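# Four arms unfold a collapsed crate on the floor

## Task

Open up the folding crate that lies flat on the floor so each of its four side walls stands upright and each of its four corner latches is engaged.

## Robot and tools

SETUP. Four identical i2rt Big YAM arms (arm1, arm2, arm3, arm4), each with six revolute joints, a two-finger gripper and a wrist camera (armN_cam_wrist). Two fixed room cameras, cam_high and cam_low, also watch the scene. All images are 672x504 pixels.

FRAME. Every pose is in one shared scene frame: metres, origin on the floor, +z up. Arm feet (base_link) sit near the four corners: arm1 (-0.344, +0.564, 0.400), arm2 (-0.347, -0.575, 0.384), arm3 (+0.320, +0.573, 0.372), arm4 (+0.356, -0.566, 0.334); each foot faces along its own +x, turned roughly toward y=0. A hand reaches about 1.0 m from its joint1 axis. The printed "hand" point lies between the finger pads, roughly 1 cm short of the tips; the fingers extend along the hand's +z and open and close along its y. Quaternions are written w first: qw, qx, qy, qz.

JOINTS (radians, absolute targets; tolerance for done in brackets). joint1_rad -2.879..2.879 (+-0.045): spins the arm about its foot, positive counter-clockwise seen from above, 0 points along the foot's +x. joint2_rad 0..3.141 (+-0.14): shoulder, 0 has the upper arm lying back, larger lifts it up and forward. joint3_rad 0..3.019 (+-0.09): elbow, 0 is fully folded, larger opens it. joint4_rad -1.692..1.57 (+-0.055): hand pitch, positive tips fingers up. joint5_rad -1.57..1.57 (+-0.03): sideways swing, positive to the arm's right. joint6_rad -2.094..2.094 (+-0.035): roll, positive clockwise seen from behind the hand. gripper_m 0..0.093 m (+-0.003): fingertip gap, about 50-64 N per pad.

move. Keys: arm1..arm4 and cameras. An arm key holds that arm's share of one action; arms not named keep whatever they were last told. Inside an arm's object:
- joints: a map of joint name to absolute target (rad, gripper_m in m).
- target: one list of 7 numbers [x, y, z, qw, qx, qy, qz], an absolute hand pose in the scene frame, metres. The hand travels in a straight line from its current hand_target to it. When target is given, joints may contain only gripper_m.
- speed: top speed of that line, 0.002 to 0.5 m/s, default 0.25; rotation is capped at twice the value in rad/s. Only allowed alongside target.
- min_time_s: 0.1 to 8 s, the shortest duration for that arm's joint moves (slows them, never others).
cameras: list of names, ["all"], or [] for none; omitted means none after an action, all for an empty call. An empty move returns full state of all arms, all images and the scene number.
All motions in a call begin at once. All hand lines in one call finish together, paced by the slowest; each lasts 0.5 to 10 s and is cut off at 10 s; no action exceeds 15 s. Each control step the commanded pose is kept within 100 mm and 20 degrees of the measured hand, and position wins over orientation. Paths ignore obstacles and other arms; hands lag, drift, overshoot speed near full stretch and often settle 1 cm or more off. Joints each move at their own rate, so joint moves can sweep wide arcs. Unknown keys make a call invalid; out-of-range numbers get it refused, and a refusal (or a stop) cancels the remaining move, wait and finished_scene calls of that reply.

RESULTS. Per arm: joint_positions, Joint velocities (rad/s, gripper m/s; "within noise" when still), joint torques (N m, positive toward larger angle, includes self-weight, joints 3 and 4 wrap at +-28), hand, hand_target, joint_status and hand_status. The "move" line gives each moved arm done or its worst status. Status words: done, off_target (stopped short, may still push), time_out (joint keeps a nearby target and pushes; on_its_own lists them, "held at" is the target), not_followed (a safety check held the targets back; text "joint command not followed" or "pose unreachable"), limit_stop_at_motor_heat. Arms under "as last shown" were not commanded; their omitted lines are unchanged. Images can be slightly older than the state. MOTOR HOT appears at 85 C; at 100 C an OVER-TEMPERATURE FAULT drops that arm for 30-60 s or more.

GRIPPER READINGS. On a rigid part at full squeeze the reading is up to 0.005 m below the part's width (some read up to 0.002 wider); closed on nothing it reads 0-0.003. Full force needs a target about 0.005 m under the touch reading. Release by sending a value well above the reading.

OTHER TOOLS. wait: seconds 0-10, optional cameras; nothing new is commanded. zoom_image: camera plus region [x0, y0, x1, y1] in pixels from the top-left, at most 504 by 504, only for a camera in the latest images. read_manual: section "licences" only, no motion. finished_scene: scene (integer 1-2), ends the scene for good; the crate must stay set up with no robot help.

AVOID. Hard contact between arms (closing a gripper on another arm's fingers counts), and the clearance check can react too late or permit finger, housing and camera contact. Do not strike fixed or heavy objects, let parts fall far, release parts still moving, or keep arms straining or stretched long (heat). To relieve a pushing joint, command its reported position. Arms do not pause for each other.

Each tool is called after ">>>" as name([rows], argument=value, ...), one row to a line, values as JSON.

## Session

>>> move()

Scene clock: 0.00 s.
Joint torques (N m): no reading
Motor temperatures (°C): arm1=[27 28 28 28 23 23 25] | arm2=[24 25 23 25 28 27 25] | arm3=[26 24 27 24 26 24 27] | arm4=[25 26 26 31 26 25 27]
Heat: arm1: hottest joint2_rad 28 °C; arm2: hottest joint5_rad 28 °C; arm3: hottest joint3_rad 27 °C; arm4: hottest joint4_rad 31 °C.
Joint velocities: within noise
arm1.joint_positions: joint1_rad=-0.585 joint2_rad=+0.620 joint3_rad=+1.408 joint4_rad=-1.557 joint5_rad=+0.191 joint6_rad=-0.040 gripper_m=+0.09396
arm1.joint_status: not commanded
arm1.hand: x=-0.4494 y=+0.3976 z=+0.9080 quat_wxyz=(-0.135, -0.774, -0.490, +0.379) (m; scene frame)
arm1.hand_target: x=-0.4487 y=+0.3992 z=+0.9183 quat_wxyz=(-0.142, -0.770, -0.486, +0.388) (m; scene frame)
arm1.hand_status: not commanded
arm2.joint_positions: joint1_rad=+0.742 joint2_rad=+0.634 joint3_rad=+1.438 joint4_rad=-1.211 joint5_rad=-0.133 joint6_rad=-0.320 gripper_m=+0.09396
arm2.joint_status: not commanded
arm2.hand: x=-0.5071 y=-0.3840 z=+0.9710 quat_wxyz=(-0.284, +0.802, -0.229, -0.472) (m; scene frame)
arm2.hand_target: x=-0.5054 y=-0.3866 z=+0.9838 quat_wxyz=(-0.292, +0.795, -0.226, -0.481) (m; scene frame)
arm2.hand_status: not commanded
arm3.joint_positions: joint1_rad=+0.368 joint2_rad=+0.623 joint3_rad=+1.401 joint4_rad=-1.238 joint5_rad=-0.070 joint6_rad=+0.635 gripper_m=+0.09396
arm3.joint_status: not commanded
arm3.hand: x=+0.3681 y=+0.3300 z=+0.9365 quat_wxyz=(-0.499, -0.717, -0.455, +0.173) (m; scene frame)
arm3.hand_target: x=+0.3677 y=+0.3328 z=+0.9460 quat_wxyz=(-0.508, -0.712, -0.452, +0.176) (m; scene frame)
arm3.hand_status: not commanded
arm4.joint_positions: joint1_rad=+0.790 joint2_rad=+0.548 joint3_rad=+1.366 joint4_rad=-1.267 joint5_rad=+0.241 joint6_rad=-0.097 gripper_m=+0.09396
arm4.joint_status: not commanded
arm4.hand: x=+0.1989 y=-0.4149 z=+0.8936 quat_wxyz=(-0.270, +0.802, -0.260, -0.465) (m; scene frame)
arm4.hand_target: x=+0.2019 y=-0.4169 z=+0.9028 quat_wxyz=(-0.272, +0.796, -0.260, -0.474) (m; scene frame)
arm4.hand_status: not commanded
pictures: arm1_cam_wrist, arm2_cam_wrist, arm3_cam_wrist, arm4_cam_wrist, cam_high, cam_low

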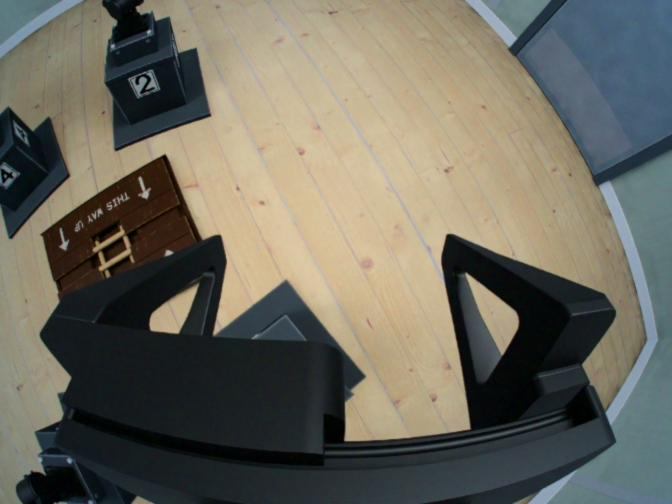

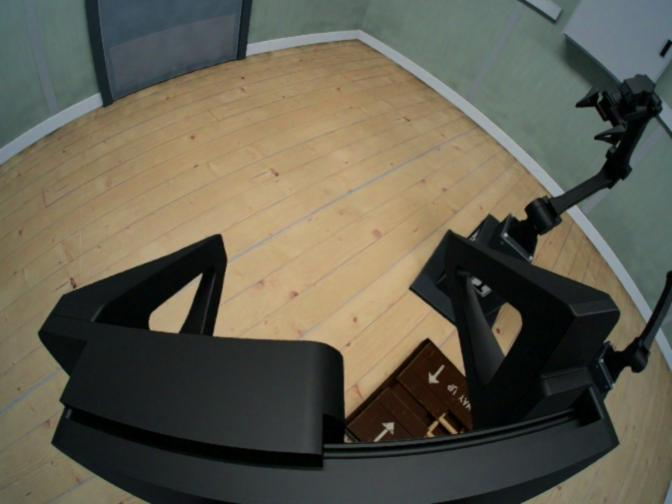

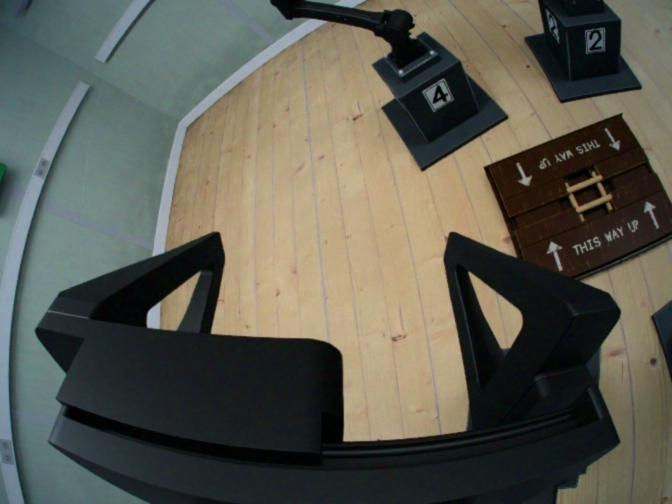

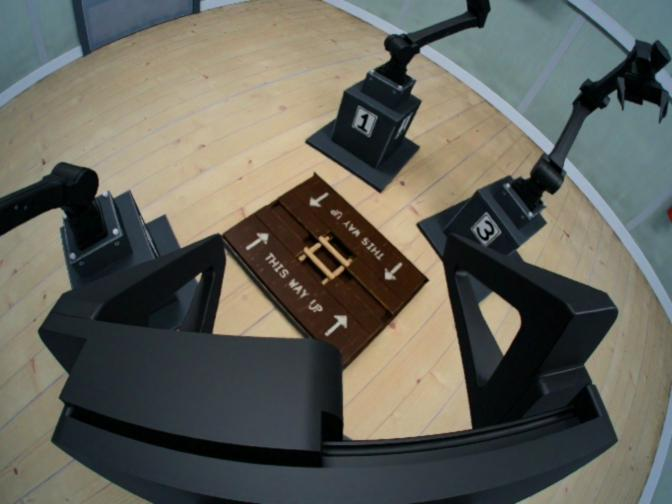

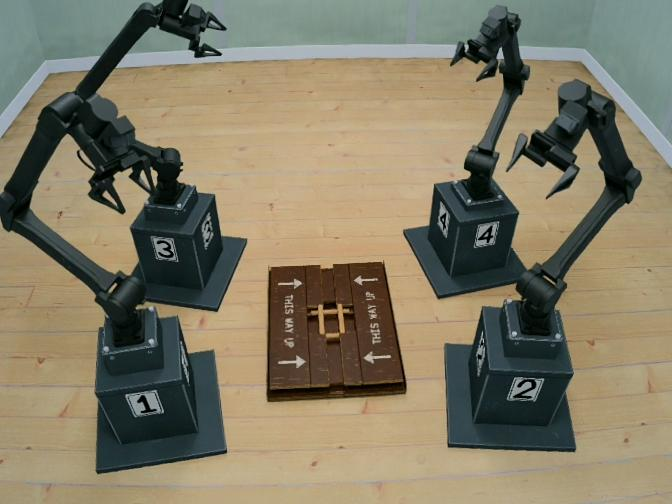

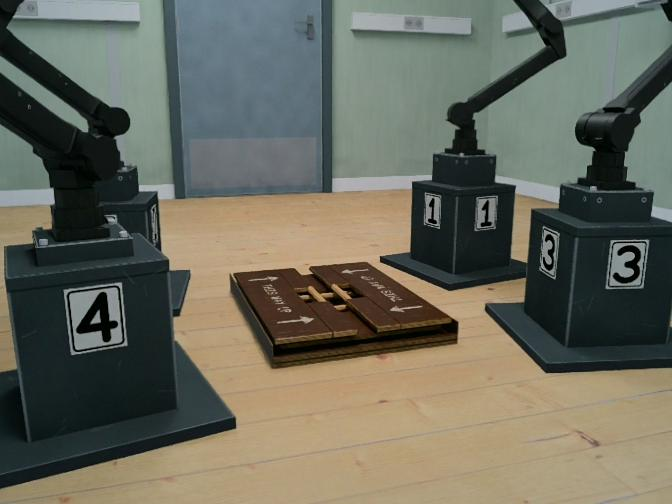

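>>> zoom_image(camera="cam_high", region=[240, 240, 440, 420])

>>> zoom_image(camera="cam_low", region=[210, 240, 480, 390])

>>> zoom_image(camera="arm4_cam_wrist", region=[200, 160, 440, 370])

>>> zoom_image(camera="arm3_cam_wrist", region=[460, 90, 672, 300])

Scaled by 2.520 from the camera's 672x504 image, which has a finer 960x720 frame.

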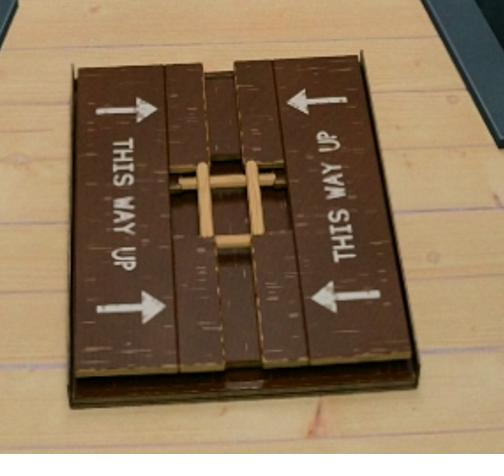

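Scaled by 1.867 from the camera's 672x504 image, which has a finer 960x720 frame.

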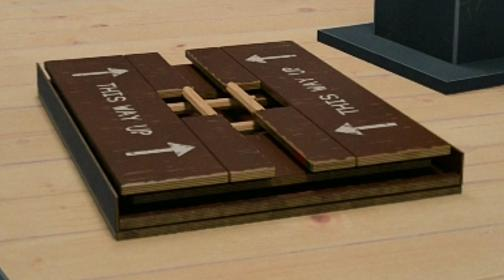

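Scaled by 2.100 from the camera's 672x504 image, which has a finer 960x720 frame.

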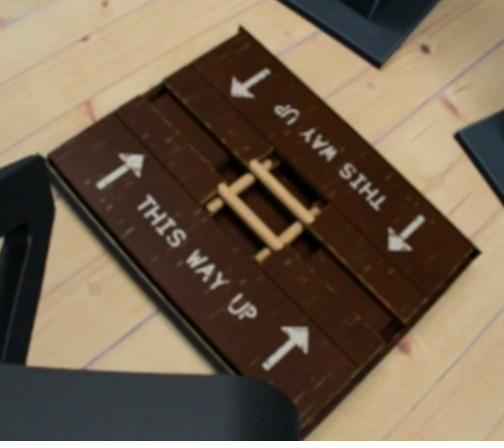

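Scaled by 2.377 from the camera's 672x504 image, which has a finer 960x720 frame.

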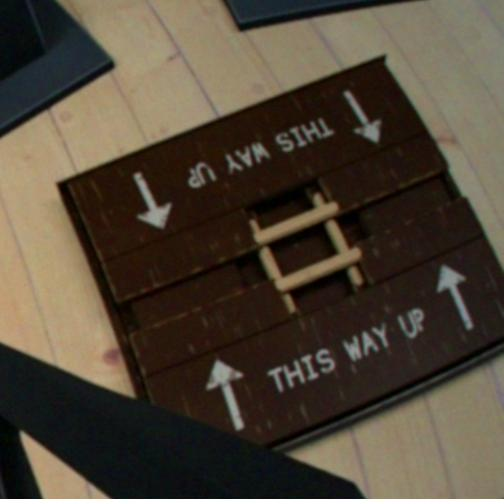

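>>> zoom_image(camera="cam_high", region=[80, 260, 240, 480])

>>> zoom_image(camera="cam_high", region=[430, 240, 590, 460])

>>> zoom_image(camera="cam_high", region=[110, 130, 260, 320])

>>> zoom_image(camera="cam_high", region=[390, 130, 540, 320])

Scaled by 2.291 from the camera's 672x504 image, which has a finer 960x720 frame.

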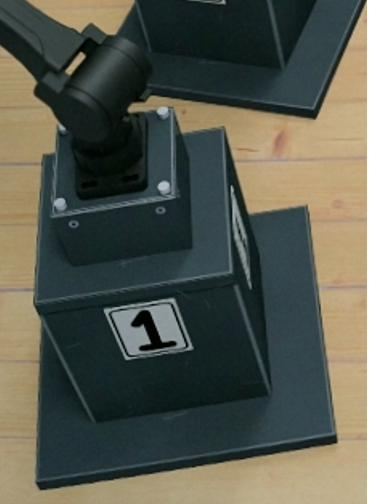

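Scaled by 2.291 from the camera's 672x504 image, which has a finer 960x720 frame.

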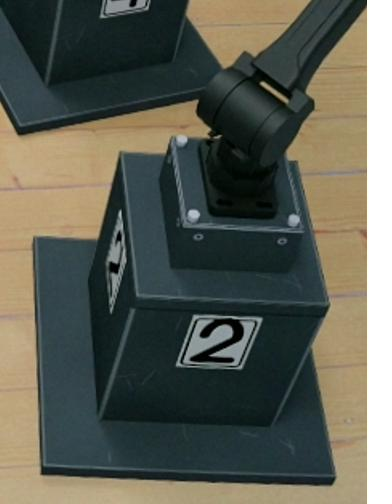

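Scaled by 2.653 from the camera's 672x504 image, which has a finer 960x720 frame.

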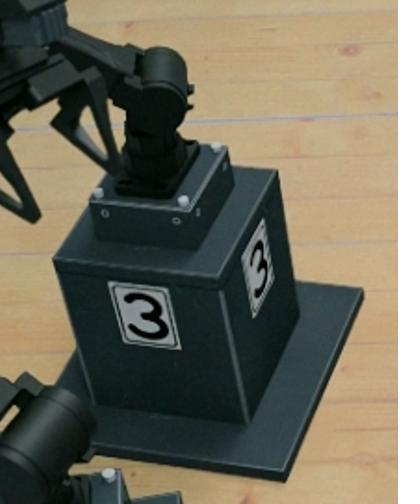

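Scaled by 2.653 from the camera's 672x504 image, which has a finer 960x720 frame.

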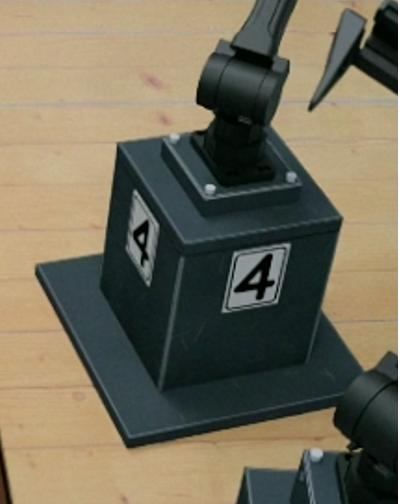

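>>> zoom_image(camera="cam_low", region=[225, 295, 345, 375])

>>> zoom_image(camera="cam_low", region=[340, 280, 470, 360])

>>> zoom_image(camera="cam_low", region=[280, 260, 400, 340])

>>> zoom_image(camera="cam_high", region=[255, 340, 415, 410])

>>> zoom_image(camera="cam_high", region=[290, 280, 370, 350])

Scaled by 4.200 from the camera's 672x504 image, which has a finer 960x720 frame.

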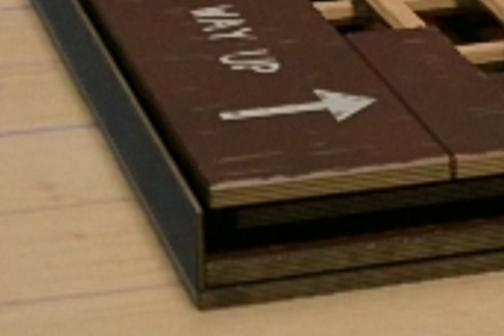

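Scaled by 3.877 from the camera's 672x504 image, which has a finer 960x720 frame.

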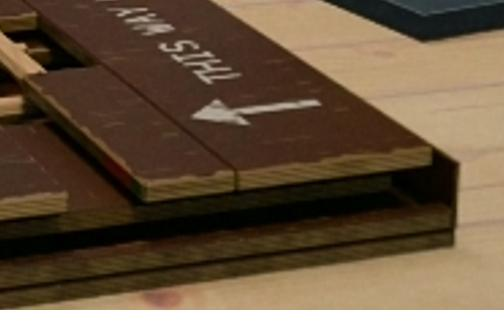

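Scaled by 4.200 from the camera's 672x504 image, which has a finer 960x720 frame.

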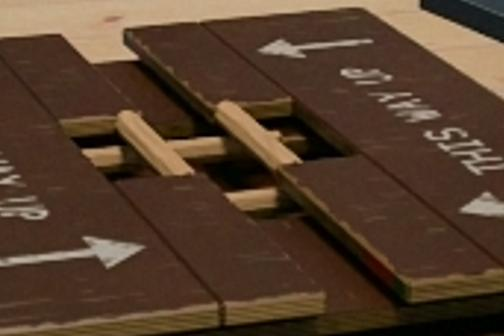

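Scaled by 3.150 from the camera's 672x504 image, which has a finer 960x720 frame.

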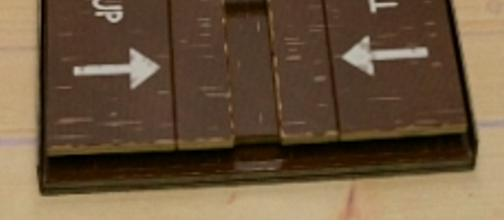

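Scaled by 6.300 from the camera's 672x504 image, which has a finer 960x720 frame.

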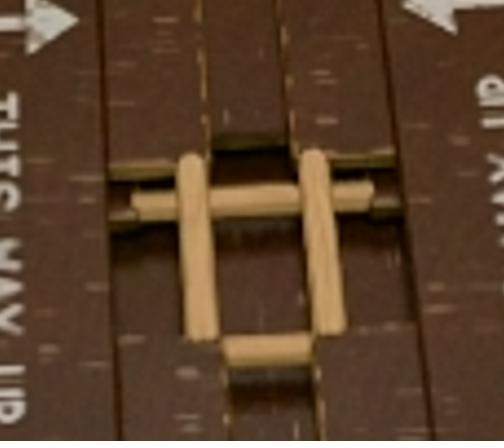

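>>> move(arm1={"joints": {"joint1_rad": 0.353, "joint2_rad": 2.323, "joint3_rad": 1.564, "joint4_rad": -0.812, "joint5_rad": 0.0, "joint6_rad": -1.065, "gripper_m": 0.055}, "min_time_s": 3}, arm4={"joints": {"joint1_rad": 0.564, "joint2_rad": 1.854, "joint3_rad": 1.266, "joint4_rad": -0.983, "joint5_rad": 0.0, "joint6_rad": -0.831, "gripper_m": 0.055}, "min_time_s": 3}, cameras=["all"])

Scene clock: 80.20 s.
Joint torques (N m): arm1=[-0.85 -25.05 8.62 0.81 0.01 -0.01] | arm2=[-0.09 1.26 7.82 1.83 -0.04 -0.01] | arm3=[-0.56 -0.38 7.72 2.29 0.09 0.01] | arm4=[1.26 -16.09 7.98 0.36 -0.22 -0.1]
Motor temperatures (°C): arm1=[27 28 32 28 23 23 25] | arm2=[24 25 26 25 28 26 25] | arm3=[26 24 32 24 26 23 27] | arm4=[25 26 31 31 26 25 27]
Heat: arm1: hottest joint3_rad 32 °C; arm2: hottest joint5_rad 28 °C; arm3: hottest joint3_rad 32 °C; arm4: hottest joint3_rad 31 °C.
move: arm1 done; arm4 done
Joint velocities: within noise
arm1.joint_positions: joint1_rad=+0.369 joint2_rad=+2.341 joint3_rad=+1.525 joint4_rad=-0.821 joint5_rad=+0.008 joint6_rad=-1.041 gripper_m=+0.05506
arm1.joint_status: all done
arm1.hand: x=-0.0422 y=+0.0694 z=+0.2303 quat_wxyz=(+0.023, +0.012, -0.999, -0.023) (m; scene frame)
arm1.hand_target: x=-0.0325 y=+0.0469 z=+0.2438 quat_wxyz=(+0.009, +0.016, -1.000, -0.001) (m; scene frame)
arm1.hand_status: not commanded
arm2, arm3: as last shown
arm4.joint_positions: joint1_rad=+0.560 joint2_rad=+1.855 joint3_rad=+1.270 joint4_rad=-0.991 joint5_rad=+0.011 joint6_rad=-0.803 gripper_m=+0.05507
arm4.joint_status: all done
arm4.hand: x=+0.0032 y=-0.1976 z=+0.3504 quat_wxyz=(-0.002, +1.000, +0.000, +0.006) (m; scene frame)
arm4.hand_target: x=+0.0052 y=-0.1967 z=+0.3442 quat_wxyz=(+0.001, +1.000, +0.007, +0.007) (m; scene frame)
arm4.hand_status: not commanded
pictures: arm1_cam_wrist, arm2_cam_wrist, arm3_cam_wrist, arm4_cam_wrist, cam_high, cam_low

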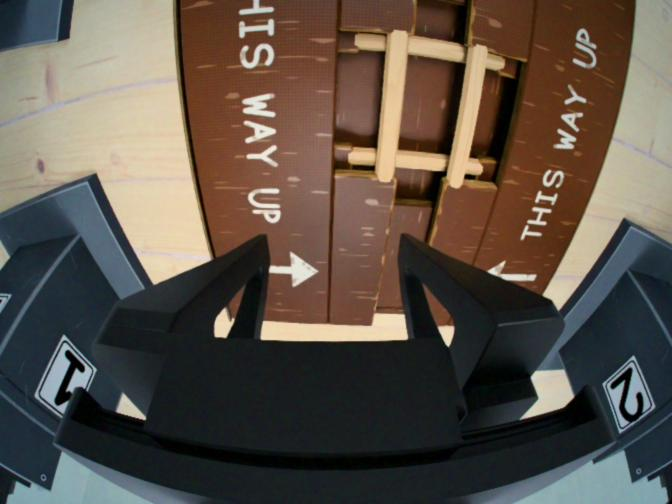

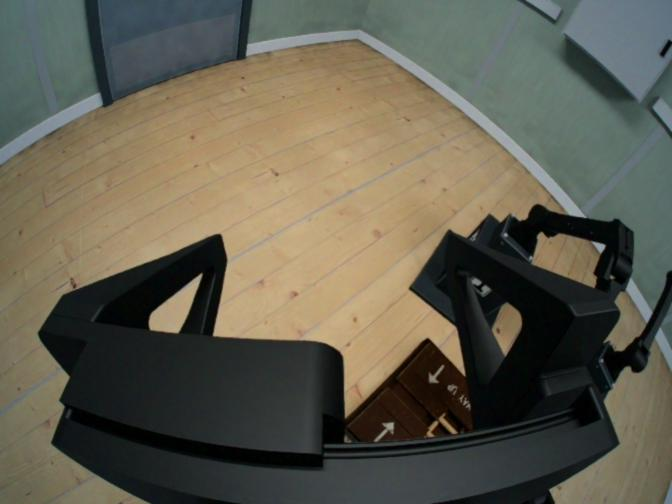

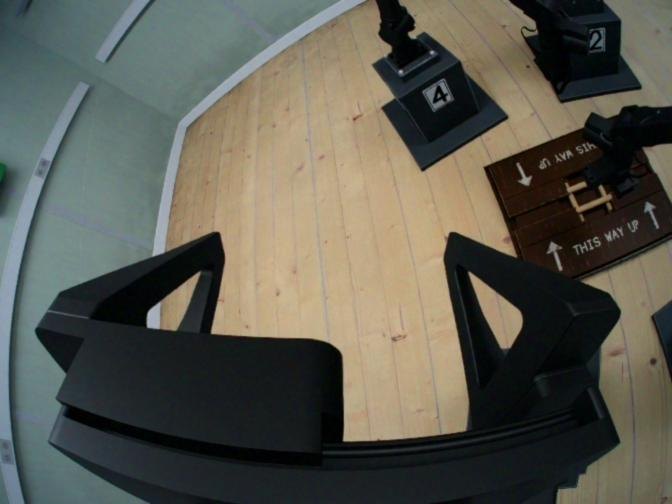

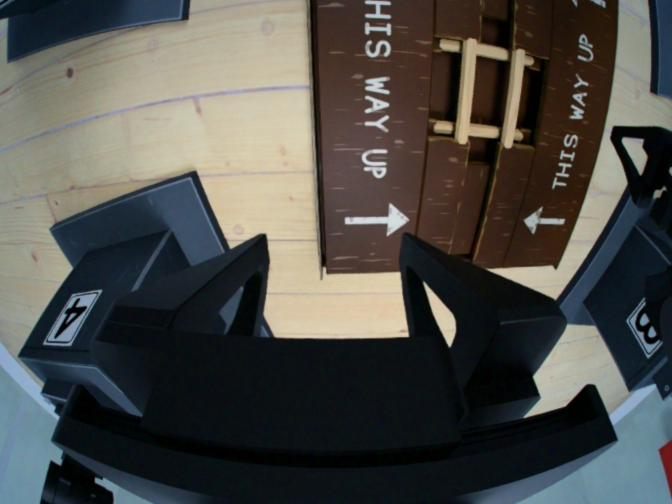

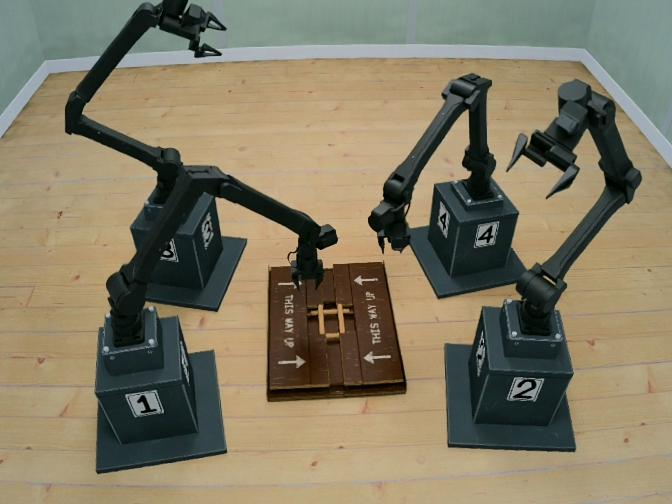

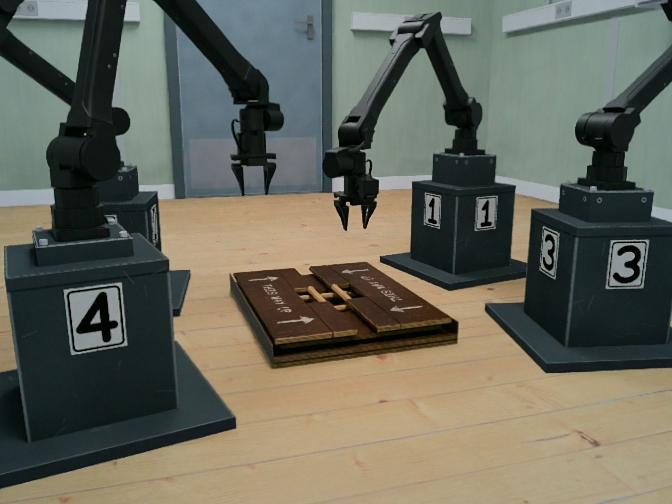

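>>> move(arm1={"target": [-0.034, 0.041, 0.13, 0, -0.0157, 0.9999, 0], "speed": 0.15}, cameras=["arm1_cam_wrist", "cam_low"])

Scene clock: 91.57 s.
Joint torques (N m): arm1=[-1.14 -23.41 7.41 0.79 -0.05 -0.05] | arm2=[-0.03 1.26 7.82 1.83 -0.03 -0.02] | arm3=[-0.73 -0.03 7.86 2.3 0.13 0.03] | arm4=[1.38 -16.09 8.06 0.32 -0.22 -0.11]
Motor temperatures (°C): arm1=[27 30 32 28 23 23 25] | arm2=[24 25 26 25 28 26 25] | arm3=[26 24 32 24 26 23 27] | arm4=[25 27 30 31 26 25 27]
Heat: arm1: hottest joint3_rad 32 °C; arm2: hottest joint5_rad 28 °C; arm3: hottest joint3_rad 32 °C; arm4: hottest joint4_rad 31 °C.
move: arm1 off_target
Joint velocities: within noise
arm1.joint_positions: joint1_rad=+0.363 joint2_rad=+2.550 joint3_rad=+1.605 joint4_rad=-0.660 joint5_rad=-0.006 joint6_rad=-1.049 gripper_m=+0.05506
arm1.joint_status: not commanded
arm1.hand: x=-0.0387 y=+0.0599 z=+0.1290 quat_wxyz=(+0.009, +0.013, -1.000, -0.013) (m; scene frame)
arm1.hand_target: x=-0.0342 y=+0.0421 z=+0.1306 quat_wxyz=(+0.000, +0.015, -1.000, +0.001) (m; scene frame)
arm1.hand_status: off_target (0.020 m and 1.9 deg from the pose sent, 0.105 m and 3.8 deg at the start)
arm2, arm3: as last shown
arm4.joint_positions: joint1_rad=+0.559 joint2_rad=+1.855 joint3_rad=+1.270 joint4_rad=-0.991 joint5_rad=+0.011 joint6_rad=-0.803 gripper_m=+0.05507
arm4.joint_status: not commanded
arm4.hand: x=+0.0038 y=-0.1971 z=+0.3504 quat_wxyz=(-0.002, +1.000, -0.001, +0.006) (m; scene frame)
arm4.hand_target: x=+0.0058 y=-0.1962 z=+0.3442 quat_wxyz=(+0.001, +1.000, +0.006, +0.007) (m; scene frame)
arm4.hand_status: not commanded
pictures: arm1_cam_wrist, cam_low

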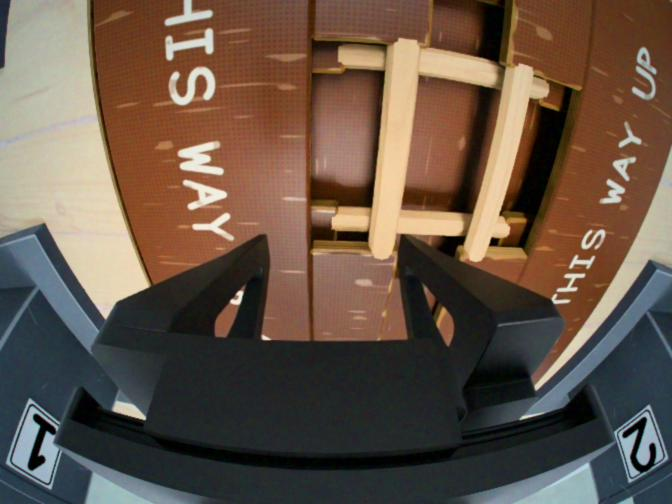

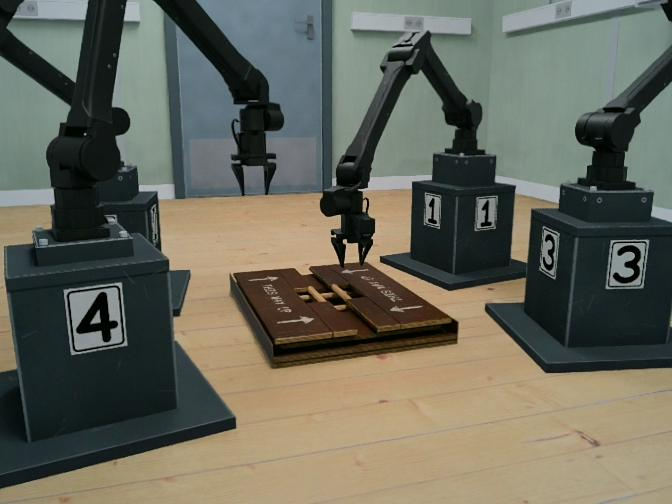

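>>> move(arm1={"target": [-0.030, 0.020, 0.092, 0, -0.0157, 0.9999, 0], "speed": 0.12}, cameras=["arm1_cam_wrist", "cam_low", "cam_high"])

Scene clock: 95.67 s.
Joint torques (N m): arm1=[-1.49 -25.11 7.71 0.13 -0.05 -0.04] | arm2=[-0.09 1.26 7.82 1.83 -0.04 -0.01] | arm3=[-0.5 0.03 7.8 2.22 0.11 -0.01] | arm4=[1.38 -16.09 8.05 0.31 -0.22 -0.11]
Motor temperatures (°C): arm1=[27 30 32 28 23 23 25] | arm2=[24 25 26 25 28 26 25] | arm3=[26 24 32 24 26 23 27] | arm4=[25 27 30 31 26 25 27]
Heat: arm1: hottest joint3_rad 32 °C; arm2: hottest joint5_rad 28 °C; arm3: hottest joint3_rad 32 °C; arm4: hottest joint4_rad 31 °C.
move: arm1 off_target
Joint velocities: within noise
arm1.joint_positions: joint1_rad=+0.350 joint2_rad=+2.666 joint3_rad=+1.740 joint4_rad=-0.661 joint5_rad=-0.006 joint6_rad=-1.061 gripper_m=+0.05506
arm1.joint_status: not commanded
arm1.hand: x=-0.0321 y=+0.0341 z=+0.0911 quat_wxyz=(+0.005, +0.013, -1.000, -0.006) (m; scene frame)
arm1.hand_target: x=-0.0301 y=+0.0208 z=+0.0919 quat_wxyz=(+0.000, +0.016, -1.000, +0.000) (m; scene frame)
arm1.hand_status: off_target (0.014 m and 0.9 deg from the pose sent, 0.055 m and 1.9 deg at the start)
arm2, arm3, arm4: as last shown
pictures: arm1_cam_wrist, cam_high, cam_low

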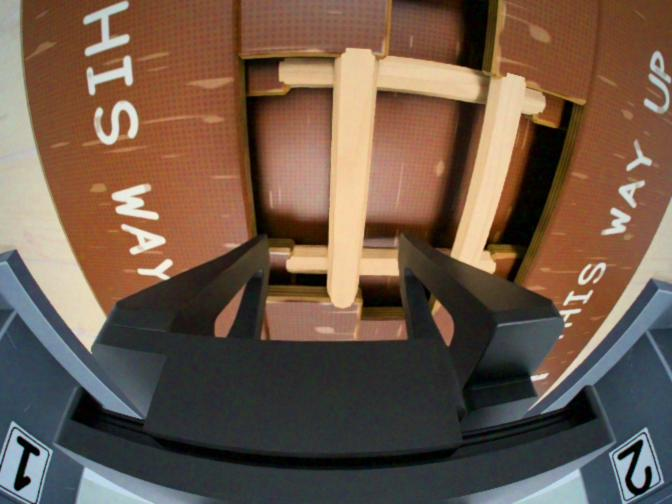

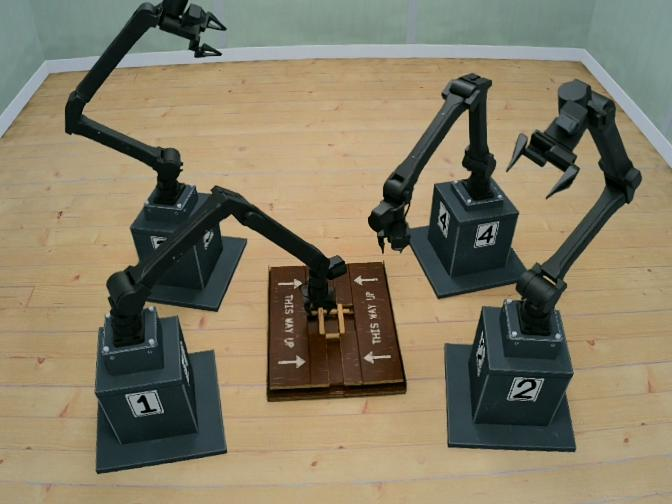

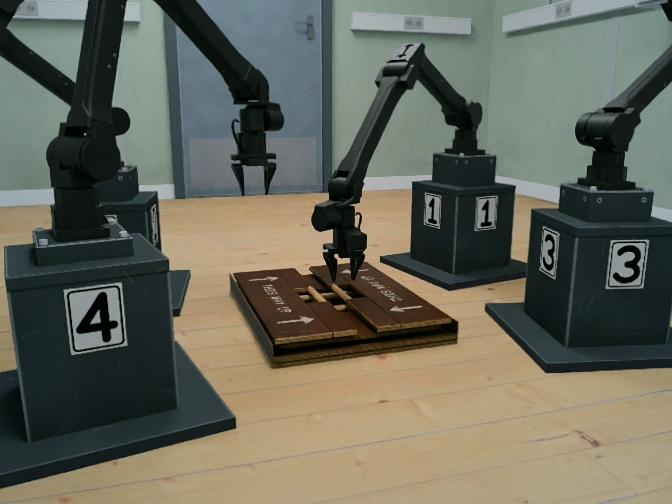

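>>> move(arm1={"target": [-0.031, 0.015, 0.066, 0, -0.0157, 0.9999, 0], "speed": 0.1}, cameras=["arm1_cam_wrist", "cam_low"])

Scene clock: 100.37 s.
Joint torques (N m): arm1=[-1.26 -25 7.62 0.47 -0.01 -0.07] | arm2=[-0.03 1.26 7.83 1.83 -0.04 -0.01] | arm3=[-0.26 0.09 7.84 2.41 0.12 0] | arm4=[1.38 -16.09 8.05 0.31 -0.22 -0.11]
Motor temperatures (°C): arm1=[27 30 32 28 23 23 25] | arm2=[24 25 26 25 28 26 25] | arm3=[26 24 32 24 26 23 27] | arm4=[25 27 30 31 26 25 27]
Heat: arm1: hottest joint3_rad 32 °C; arm2: hottest joint5_rad 28 °C; arm3: hottest joint3_rad 32 °C; arm4: hottest joint4_rad 31 °C.
move: arm1 off_target
Joint velocities: within noise
arm1.joint_positions: joint1_rad=+0.346 joint2_rad=+2.729 joint3_rad=+1.796 joint4_rad=-0.661 joint5_rad=-0.006 joint6_rad=-1.066 gripper_m=+0.05506
arm1.joint_status: not commanded
arm1.hand: x=-0.0332 y=+0.0299 z=+0.0665 quat_wxyz=(+0.006, +0.013, -1.000, -0.009) (m; scene frame)
arm1.hand_target: x=-0.0312 y=+0.0151 z=+0.0664 quat_wxyz=(+0.000, +0.015, -1.000, +0.001) (m; scene frame)
arm1.hand_status: off_target (0.015 m and 1.3 deg from the pose sent, 0.032 m and 0.9 deg at the start)
arm2, arm3, arm4: as last shown
pictures: arm1_cam_wrist, cam_low

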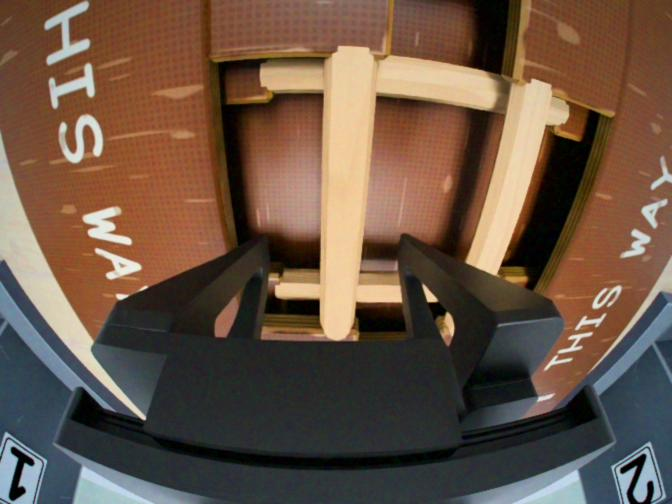

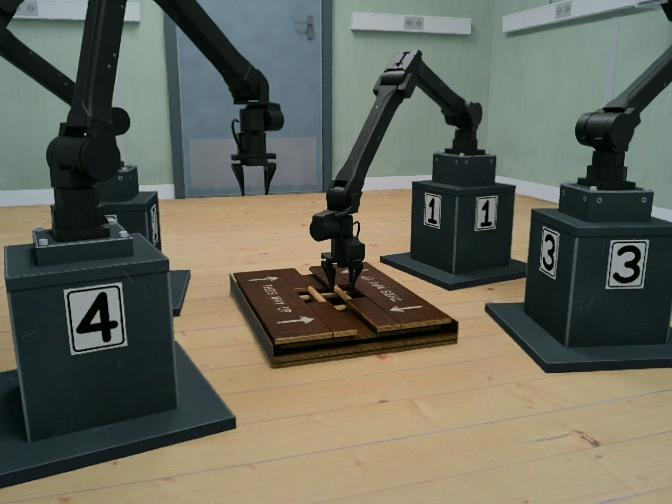

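>>> move(arm1={"joints": {"gripper_m": 0.005}}, cameras=["arm1_cam_wrist"])

Scene clock: 102.40 s.
Joint torques (N m): arm1=[-1.08 -25 7.42 0.36 -0.05 -0.04] | arm2=[-0.09 1.26 7.8 1.81 -0.04 -0.01] | arm3=[-0.32 -0.09 7.83 2.29 0.11 0.01] | arm4=[1.38 -16.09 8.05 0.31 -0.22 -0.11]
Motor temperatures (°C): arm1=[27 30 32 28 23 23 25] | arm2=[24 25 26 25 27 26 25] | arm3=[26 24 32 24 26 23 27] | arm4=[25 27 30 31 26 25 27]
Heat: arm1: hottest joint3_rad 32 °C; arm2: hottest joint5_rad 27 °C; arm3: hottest joint3_rad 32 °C; arm4: hottest joint4_rad 31 °C.
move: arm1 done
Joint velocities: within noise
arm1.joint_positions: joint1_rad=+0.346 joint2_rad=+2.729 joint3_rad=+1.798 joint4_rad=-0.661 joint5_rad=-0.006 joint6_rad=-1.067 gripper_m=+0.00510
arm1.joint_status: all done
arm1.hand: x=-0.0328 y=+0.0292 z=+0.0668 quat_wxyz=(+0.006, +0.013, -1.000, -0.008) (m; scene frame)
arm1.hand_target: x=-0.0311 y=+0.0156 z=+0.0662 quat_wxyz=(+0.000, +0.016, -1.000, +0.000) (m; scene frame)
arm1.hand_status: not commanded
arm2, arm3, arm4: as last shown
pictures: arm1_cam_wrist

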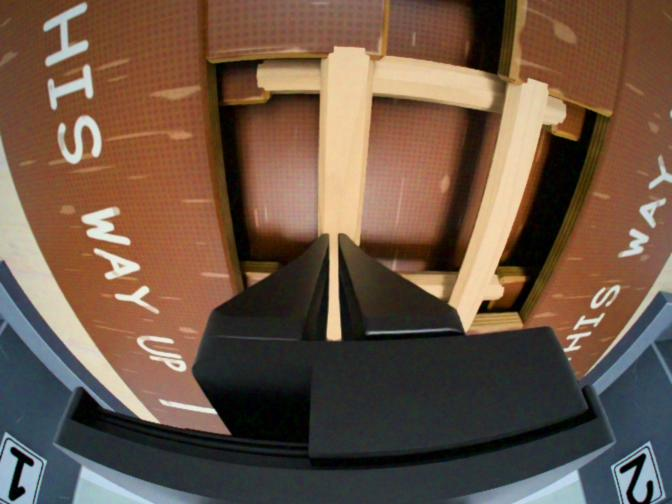

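>>> move(arm1={"joints": {"gripper_m": 0.05}})

>>> move(arm1={"target": [-0.031, 0.015, 0.046, 0, -0.0157, 0.9999, 0], "speed": 0.06}, cameras=["arm1_cam_wrist", "cam_low"])

Scene clock: 106.53 s.
Joint torques (N m): arm1=[-1.14 -25.23 7.36 0.32 -0.03 -0.05] | arm2=[-0.09 1.26 7.82 1.81 -0.04 -0.01] | arm3=[-0.32 -0.15 7.75 2.37 0.13 0.03] | arm4=[1.38 -16.09 8.05 0.32 -0.22 -0.11]
Motor temperatures (°C): arm1=[27 31 32 28 23 23 25] | arm2=[24 25 26 25 27 26 25] | arm3=[26 24 32 24 26 23 27] | arm4=[25 27 30 31 26 25 27]
Heat: arm1: hottest joint3_rad 32 °C; arm2: hottest joint5_rad 27 °C; arm3: hottest joint3_rad 32 °C; arm4: hottest joint4_rad 31 °C.
move: arm1 done
Joint velocities: within noise
arm1.joint_positions: joint1_rad=+0.346 joint2_rad=+2.729 joint3_rad=+1.798 joint4_rad=-0.661 joint5_rad=-0.007 joint6_rad=-1.067 gripper_m=+0.04986
arm1.joint_status: all done
arm1.hand: x=-0.0325 y=+0.0293 z=+0.0668 quat_wxyz=(+0.005, +0.013, -1.000, -0.008) (m; scene frame)
arm1.hand_target: x=-0.0309 y=+0.0157 z=+0.0662 quat_wxyz=(-0.001, +0.016, -1.000, +0.000) (m; scene frame)
arm1.hand_status: not commanded
arm2, arm3, arm4: as last shown
pictures: none

Scene clock: 107.90 s.
Joint torques (N m): arm1=[-0.79 -24.88 7.54 0.77 0.01 -0.04] | arm2=[-0.09 1.26 7.82 1.84 -0.04 -0.01] | arm3=[-0.62 -0.21 7.91 2.39 0.11 0] | arm4=[1.38 -16.09 8.05 0.31 -0.22 -0.11]
Motor temperatures (°C): arm1=[27 31 32 28 23 23 25] | arm2=[24 25 26 25 27 26 25] | arm3=[26 24 32 24 26 23 27] | arm4=[25 28 30 31 26 25 27]
Heat: arm1: hottest joint3_rad 32 °C; arm2: hottest joint5_rad 27 °C; arm3: hottest joint3_rad 32 °C; arm4: hottest joint4_rad 31 °C.
move: arm1 off_target
Joint velocities: within noise
arm1.joint_positions: joint1_rad=+0.346 joint2_rad=+2.774 joint3_rad=+1.830 joint4_rad=-0.660 joint5_rad=-0.007 joint6_rad=-1.067 gripper_m=+0.04994
arm1.joint_status: not commanded
arm1.hand: x=-0.0341 y=+0.0317 z=+0.0474 quat_wxyz=(+0.008, +0.013, -1.000, -0.013) (m; scene frame)
arm1.hand_target: x=-0.0313 y=+0.0156 z=+0.0464 quat_wxyz=(+0.000, +0.016, -1.000, +0.000) (m; scene frame)
arm1.hand_status: off_target (0.017 m and 1.8 deg from the pose sent, 0.025 m and 1.2 deg at the start)
arm2, arm3, arm4: as last shown
pictures: arm1_cam_wrist, cam_low

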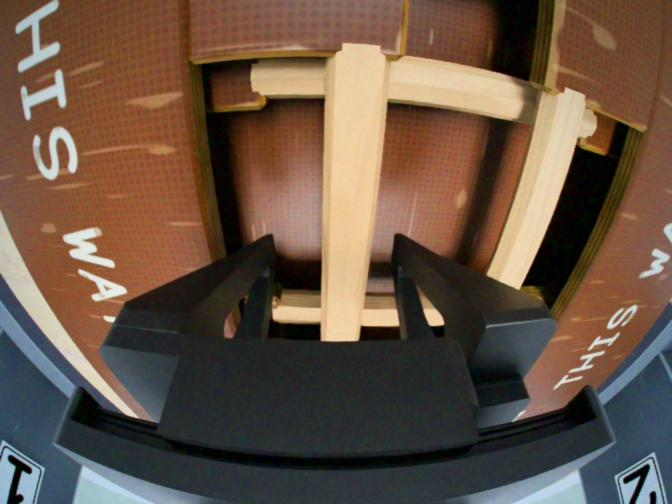

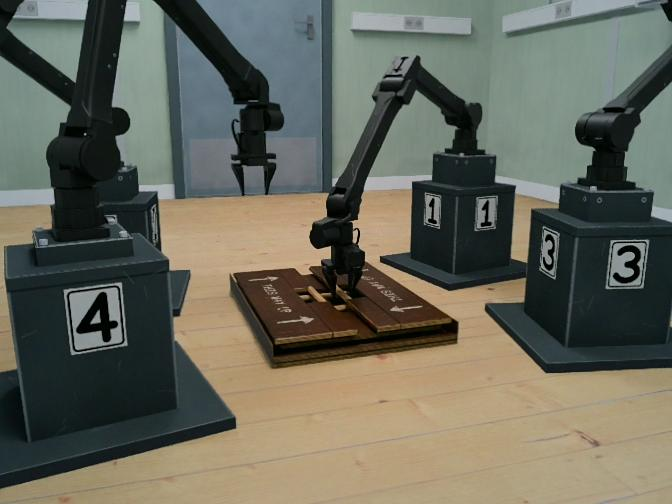

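>>> move(arm1={"joints": {"gripper_m": 0.003}}, cameras=["arm1_cam_wrist"])

Scene clock: 118.43 s.
Joint torques (N m): arm1=[-1.26 -25.35 7.23 0.61 0.05 -0.07] | arm2=[-0.09 1.2 7.82 1.84 -0.04 -0.01] | arm3=[-0.85 -0.44 7.76 2.43 0.1 0] | arm4=[1.38 -16.09 8.05 0.29 -0.22 -0.11]
Motor temperatures (°C): arm1=[27 31 33 28 23 23 25] | arm2=[24 25 26 25 27 26 25] | arm3=[26 24 32 24 26 23 27] | arm4=[25 28 30 31 26 25 27]
Heat: arm1: hottest joint3_rad 33 °C; arm2: hottest joint5_rad 27 °C; arm3: hottest joint3_rad 32 °C; arm4: hottest joint4_rad 31 °C.
move: arm1 off_target
Joint velocities: within noise
arm1.joint_positions: joint1_rad=+0.343 joint2_rad=+2.775 joint3_rad=+1.835 joint4_rad=-0.650 joint5_rad=-0.007 joint6_rad=-1.063 gripper_m=+0.01739
arm1.joint_status: gripper_m off_target (ended at +0.01742, target +0.00300)
arm1.hand: x=-0.0336 y=+0.0272 z=+0.0474 quat_wxyz=(+0.005, +0.010, -1.000, -0.008) (m; scene frame)
arm1.hand_target: x=-0.0324 y=+0.0145 z=+0.0463 quat_wxyz=(+0.000, +0.014, -1.000, +0.001) (m; scene frame)
arm1.hand_status: not commanded
arm2.joint_positions: joint1_rad=+0.742 joint2_rad=+0.634 joint3_rad=+1.438 joint4_rad=-1.211 joint5_rad=-0.133 joint6_rad=-0.320 gripper_m=+0.09396
arm2.joint_status: not commanded
arm2.hand: x=-0.5071 y=-0.3840 z=+0.9710 quat_wxyz=(-0.284, +0.802, -0.229, -0.472) (m; scene frame)
arm2.hand_target: x=-0.5054 y=-0.3866 z=+0.9838 quat_wxyz=(-0.292, +0.795, -0.226, -0.481) (m; scene frame)
arm2.hand_status: not commanded
arm3.joint_positions: joint1_rad=+0.368 joint2_rad=+0.623 joint3_rad=+1.401 joint4_rad=-1.238 joint5_rad=-0.070 joint6_rad=+0.635 gripper_m=+0.09396
arm3.joint_status: not commanded
arm3.hand: x=+0.3681 y=+0.3300 z=+0.9365 quat_wxyz=(-0.499, -0.717, -0.455, +0.173) (m; scene frame)
arm3.hand_target: x=+0.3677 y=+0.3328 z=+0.9460 quat_wxyz=(-0.508, -0.712, -0.452, +0.176) (m; scene frame)
arm3.hand_status: not commanded
arm4: as last shown
pictures: arm1_cam_wrist

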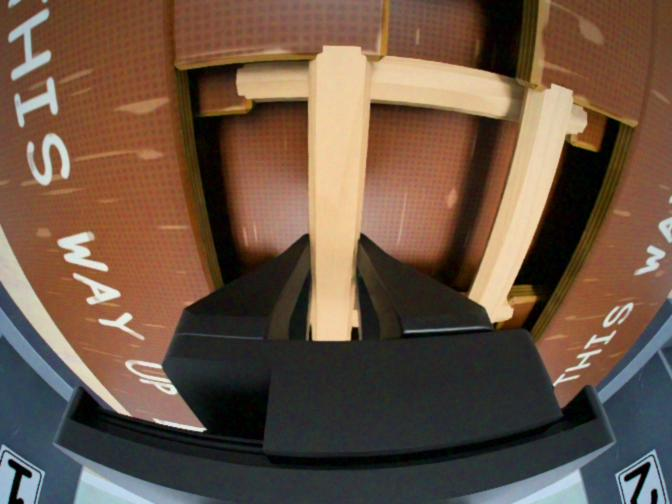

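>>> move(arm1={"target": [-0.0328, 0.0254, 0.108, 0, -0.0157, 0.9999, 0], "speed": 0.08}, cameras=["arm1_cam_wrist", "cam_low", "cam_high"])

Scene clock: 123.90 s.
Joint torques (N m): arm1=[-0.5 -30.62 3.96 -0.84 -0.03 -0.03] | arm2=[-0.09 1.2 7.8 1.83 -0.04 -0.01] | arm3=[-0.56 0.03 7.76 2.18 0.14 0.01] | arm4=[1.38 -16.09 8.05 0.31 -0.22 -0.11]
Motor temperatures (°C): arm1=[27 31 32 28 23 23 25] | arm2=[24 25 26 25 27 26 25] | arm3=[26 24 32 24 26 23 27] | arm4=[25 28 29 31 26 25 27]
Heat: arm1: hottest joint3_rad 32 °C; arm2: hottest joint5_rad 27 °C; arm3: hottest joint3_rad 32 °C; arm4: hottest joint4_rad 31 °C.
move: arm1 off_target
Joint velocities: within noise
arm1.joint_positions: joint1_rad=+0.344 joint2_rad=+2.686 joint3_rad=+1.749 joint4_rad=-0.631 joint5_rad=-0.006 joint6_rad=-1.060 gripper_m=+0.01735
arm1.joint_status: not commanded
arm1.hand: x=-0.0335 y=+0.0288 z=+0.0813 quat_wxyz=(+0.000, +0.009, -1.000, +0.003) (m; scene frame)
arm1.hand_target: x=-0.0310 y=+0.0242 z=+0.1065 quat_wxyz=(-0.001, +0.016, -1.000, +0.003) (m; scene frame)
arm1.hand_status: off_target (0.027 m and 0.8 deg from the pose sent, 0.061 m and 1.3 deg at the start)
arm2, arm3, arm4: as last shown
pictures: arm1_cam_wrist, cam_high, cam_low

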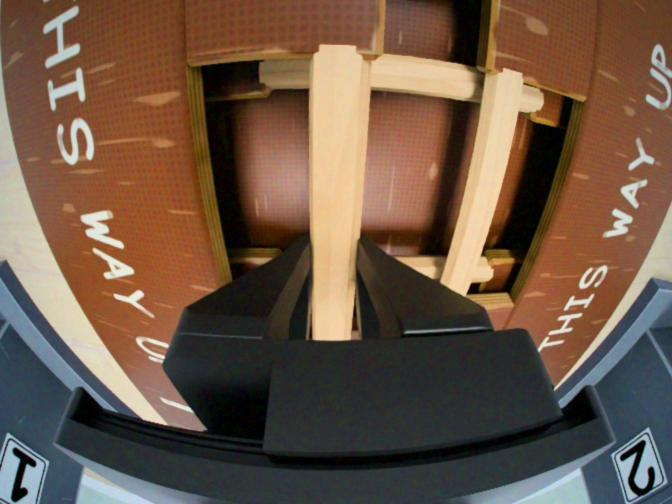

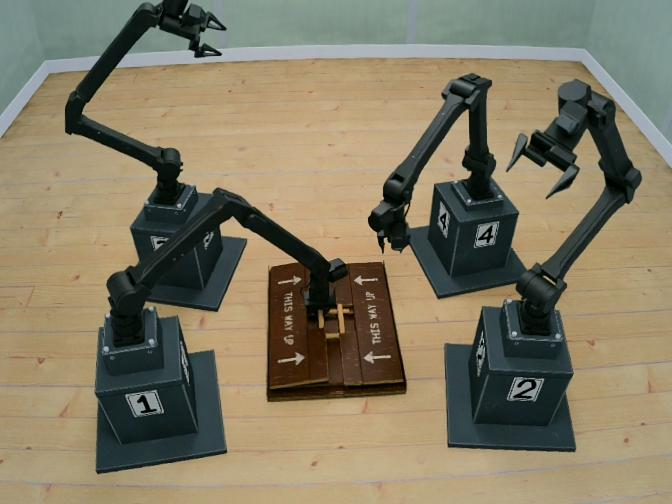

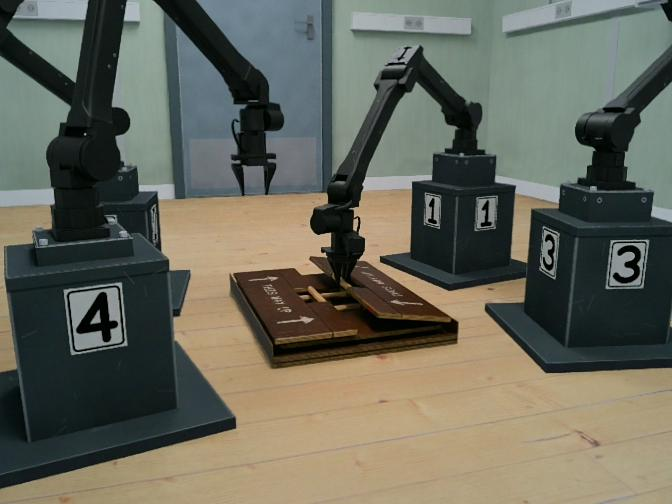

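>>> move(arm1={"target": [-0.0335, 0.0445, 0.172, 0, -0.0157, 0.9999, 0], "speed": 0.1}, cameras=["arm1_cam_wrist", "cam_low"])

Scene clock: 126.33 s.
Joint torques (N m): arm1=[-0.03 -30.21 4.04 -1.57 0.16 -0.07] | arm2=[-0.09 1.32 7.8 1.83 -0.04 -0.01] | arm3=[-1.14 -0.09 7.79 2.28 0.13 0.02] | arm4=[1.38 -16.09 8.05 0.32 -0.21 -0.11]
Motor temperatures (°C): arm1=[27 32 32 28 23 23 25] | arm2=[24 25 26 25 27 26 25] | arm3=[26 24 32 24 26 23 27] | arm4=[25 28 29 31 26 25 27]
Heat: arm1: hottest joint2_rad 32 °C; arm2: hottest joint5_rad 27 °C; arm3: hottest joint3_rad 32 °C; arm4: hottest joint4_rad 31 °C.
move: arm1 off_target
Joint velocities: within noise
arm1.joint_positions: joint1_rad=+0.355 joint2_rad=+2.533 joint3_rad=+1.614 joint4_rad=-0.649 joint5_rad=-0.015 joint6_rad=-1.048 gripper_m=+0.01679
arm1.joint_status: not commanded
arm1.hand: x=-0.0337 y=+0.0461 z=+0.1408 quat_wxyz=(-0.004, +0.008, -1.000, +0.000) (m; scene frame)
arm1.hand_target: x=-0.0319 y=+0.0445 z=+0.1705 quat_wxyz=(-0.002, +0.017, -1.000, -0.001) (m; scene frame)
arm1.hand_status: off_target (0.031 m and 1.0 deg from the pose sent, 0.092 m and 0.8 deg at the start)
arm2, arm3: as last shown
arm4.joint_positions: joint1_rad=+0.559 joint2_rad=+1.855 joint3_rad=+1.270 joint4_rad=-0.991 joint5_rad=+0.011 joint6_rad=-0.803 gripper_m=+0.05507
arm4.joint_status: not commanded
arm4.hand: x=+0.0038 y=-0.1971 z=+0.3504 quat_wxyz=(-0.002, +1.000, -0.001, +0.006) (m; scene frame)
arm4.hand_target: x=+0.0058 y=-0.1962 z=+0.3442 quat_wxyz=(+0.001, +1.000, +0.006, +0.007) (m; scene frame)
arm4.hand_status: not commanded
pictures: arm1_cam_wrist, cam_low

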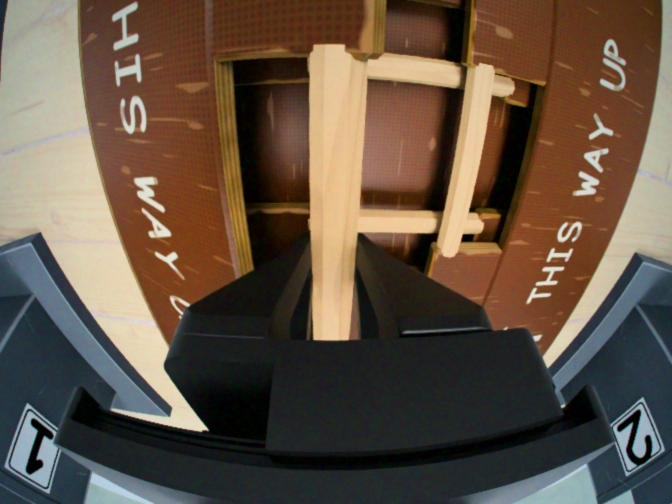

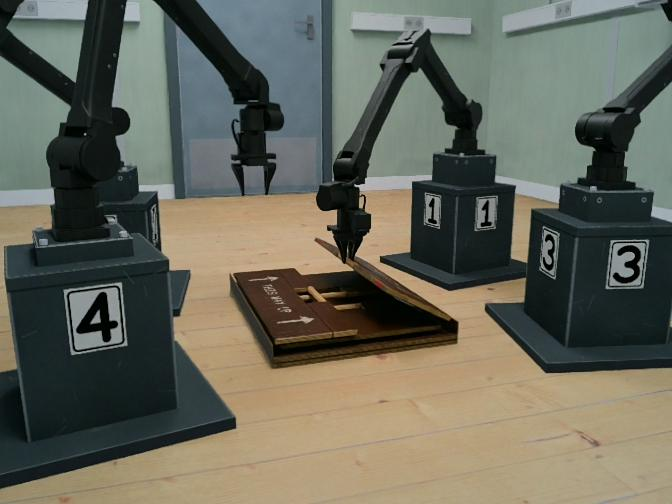

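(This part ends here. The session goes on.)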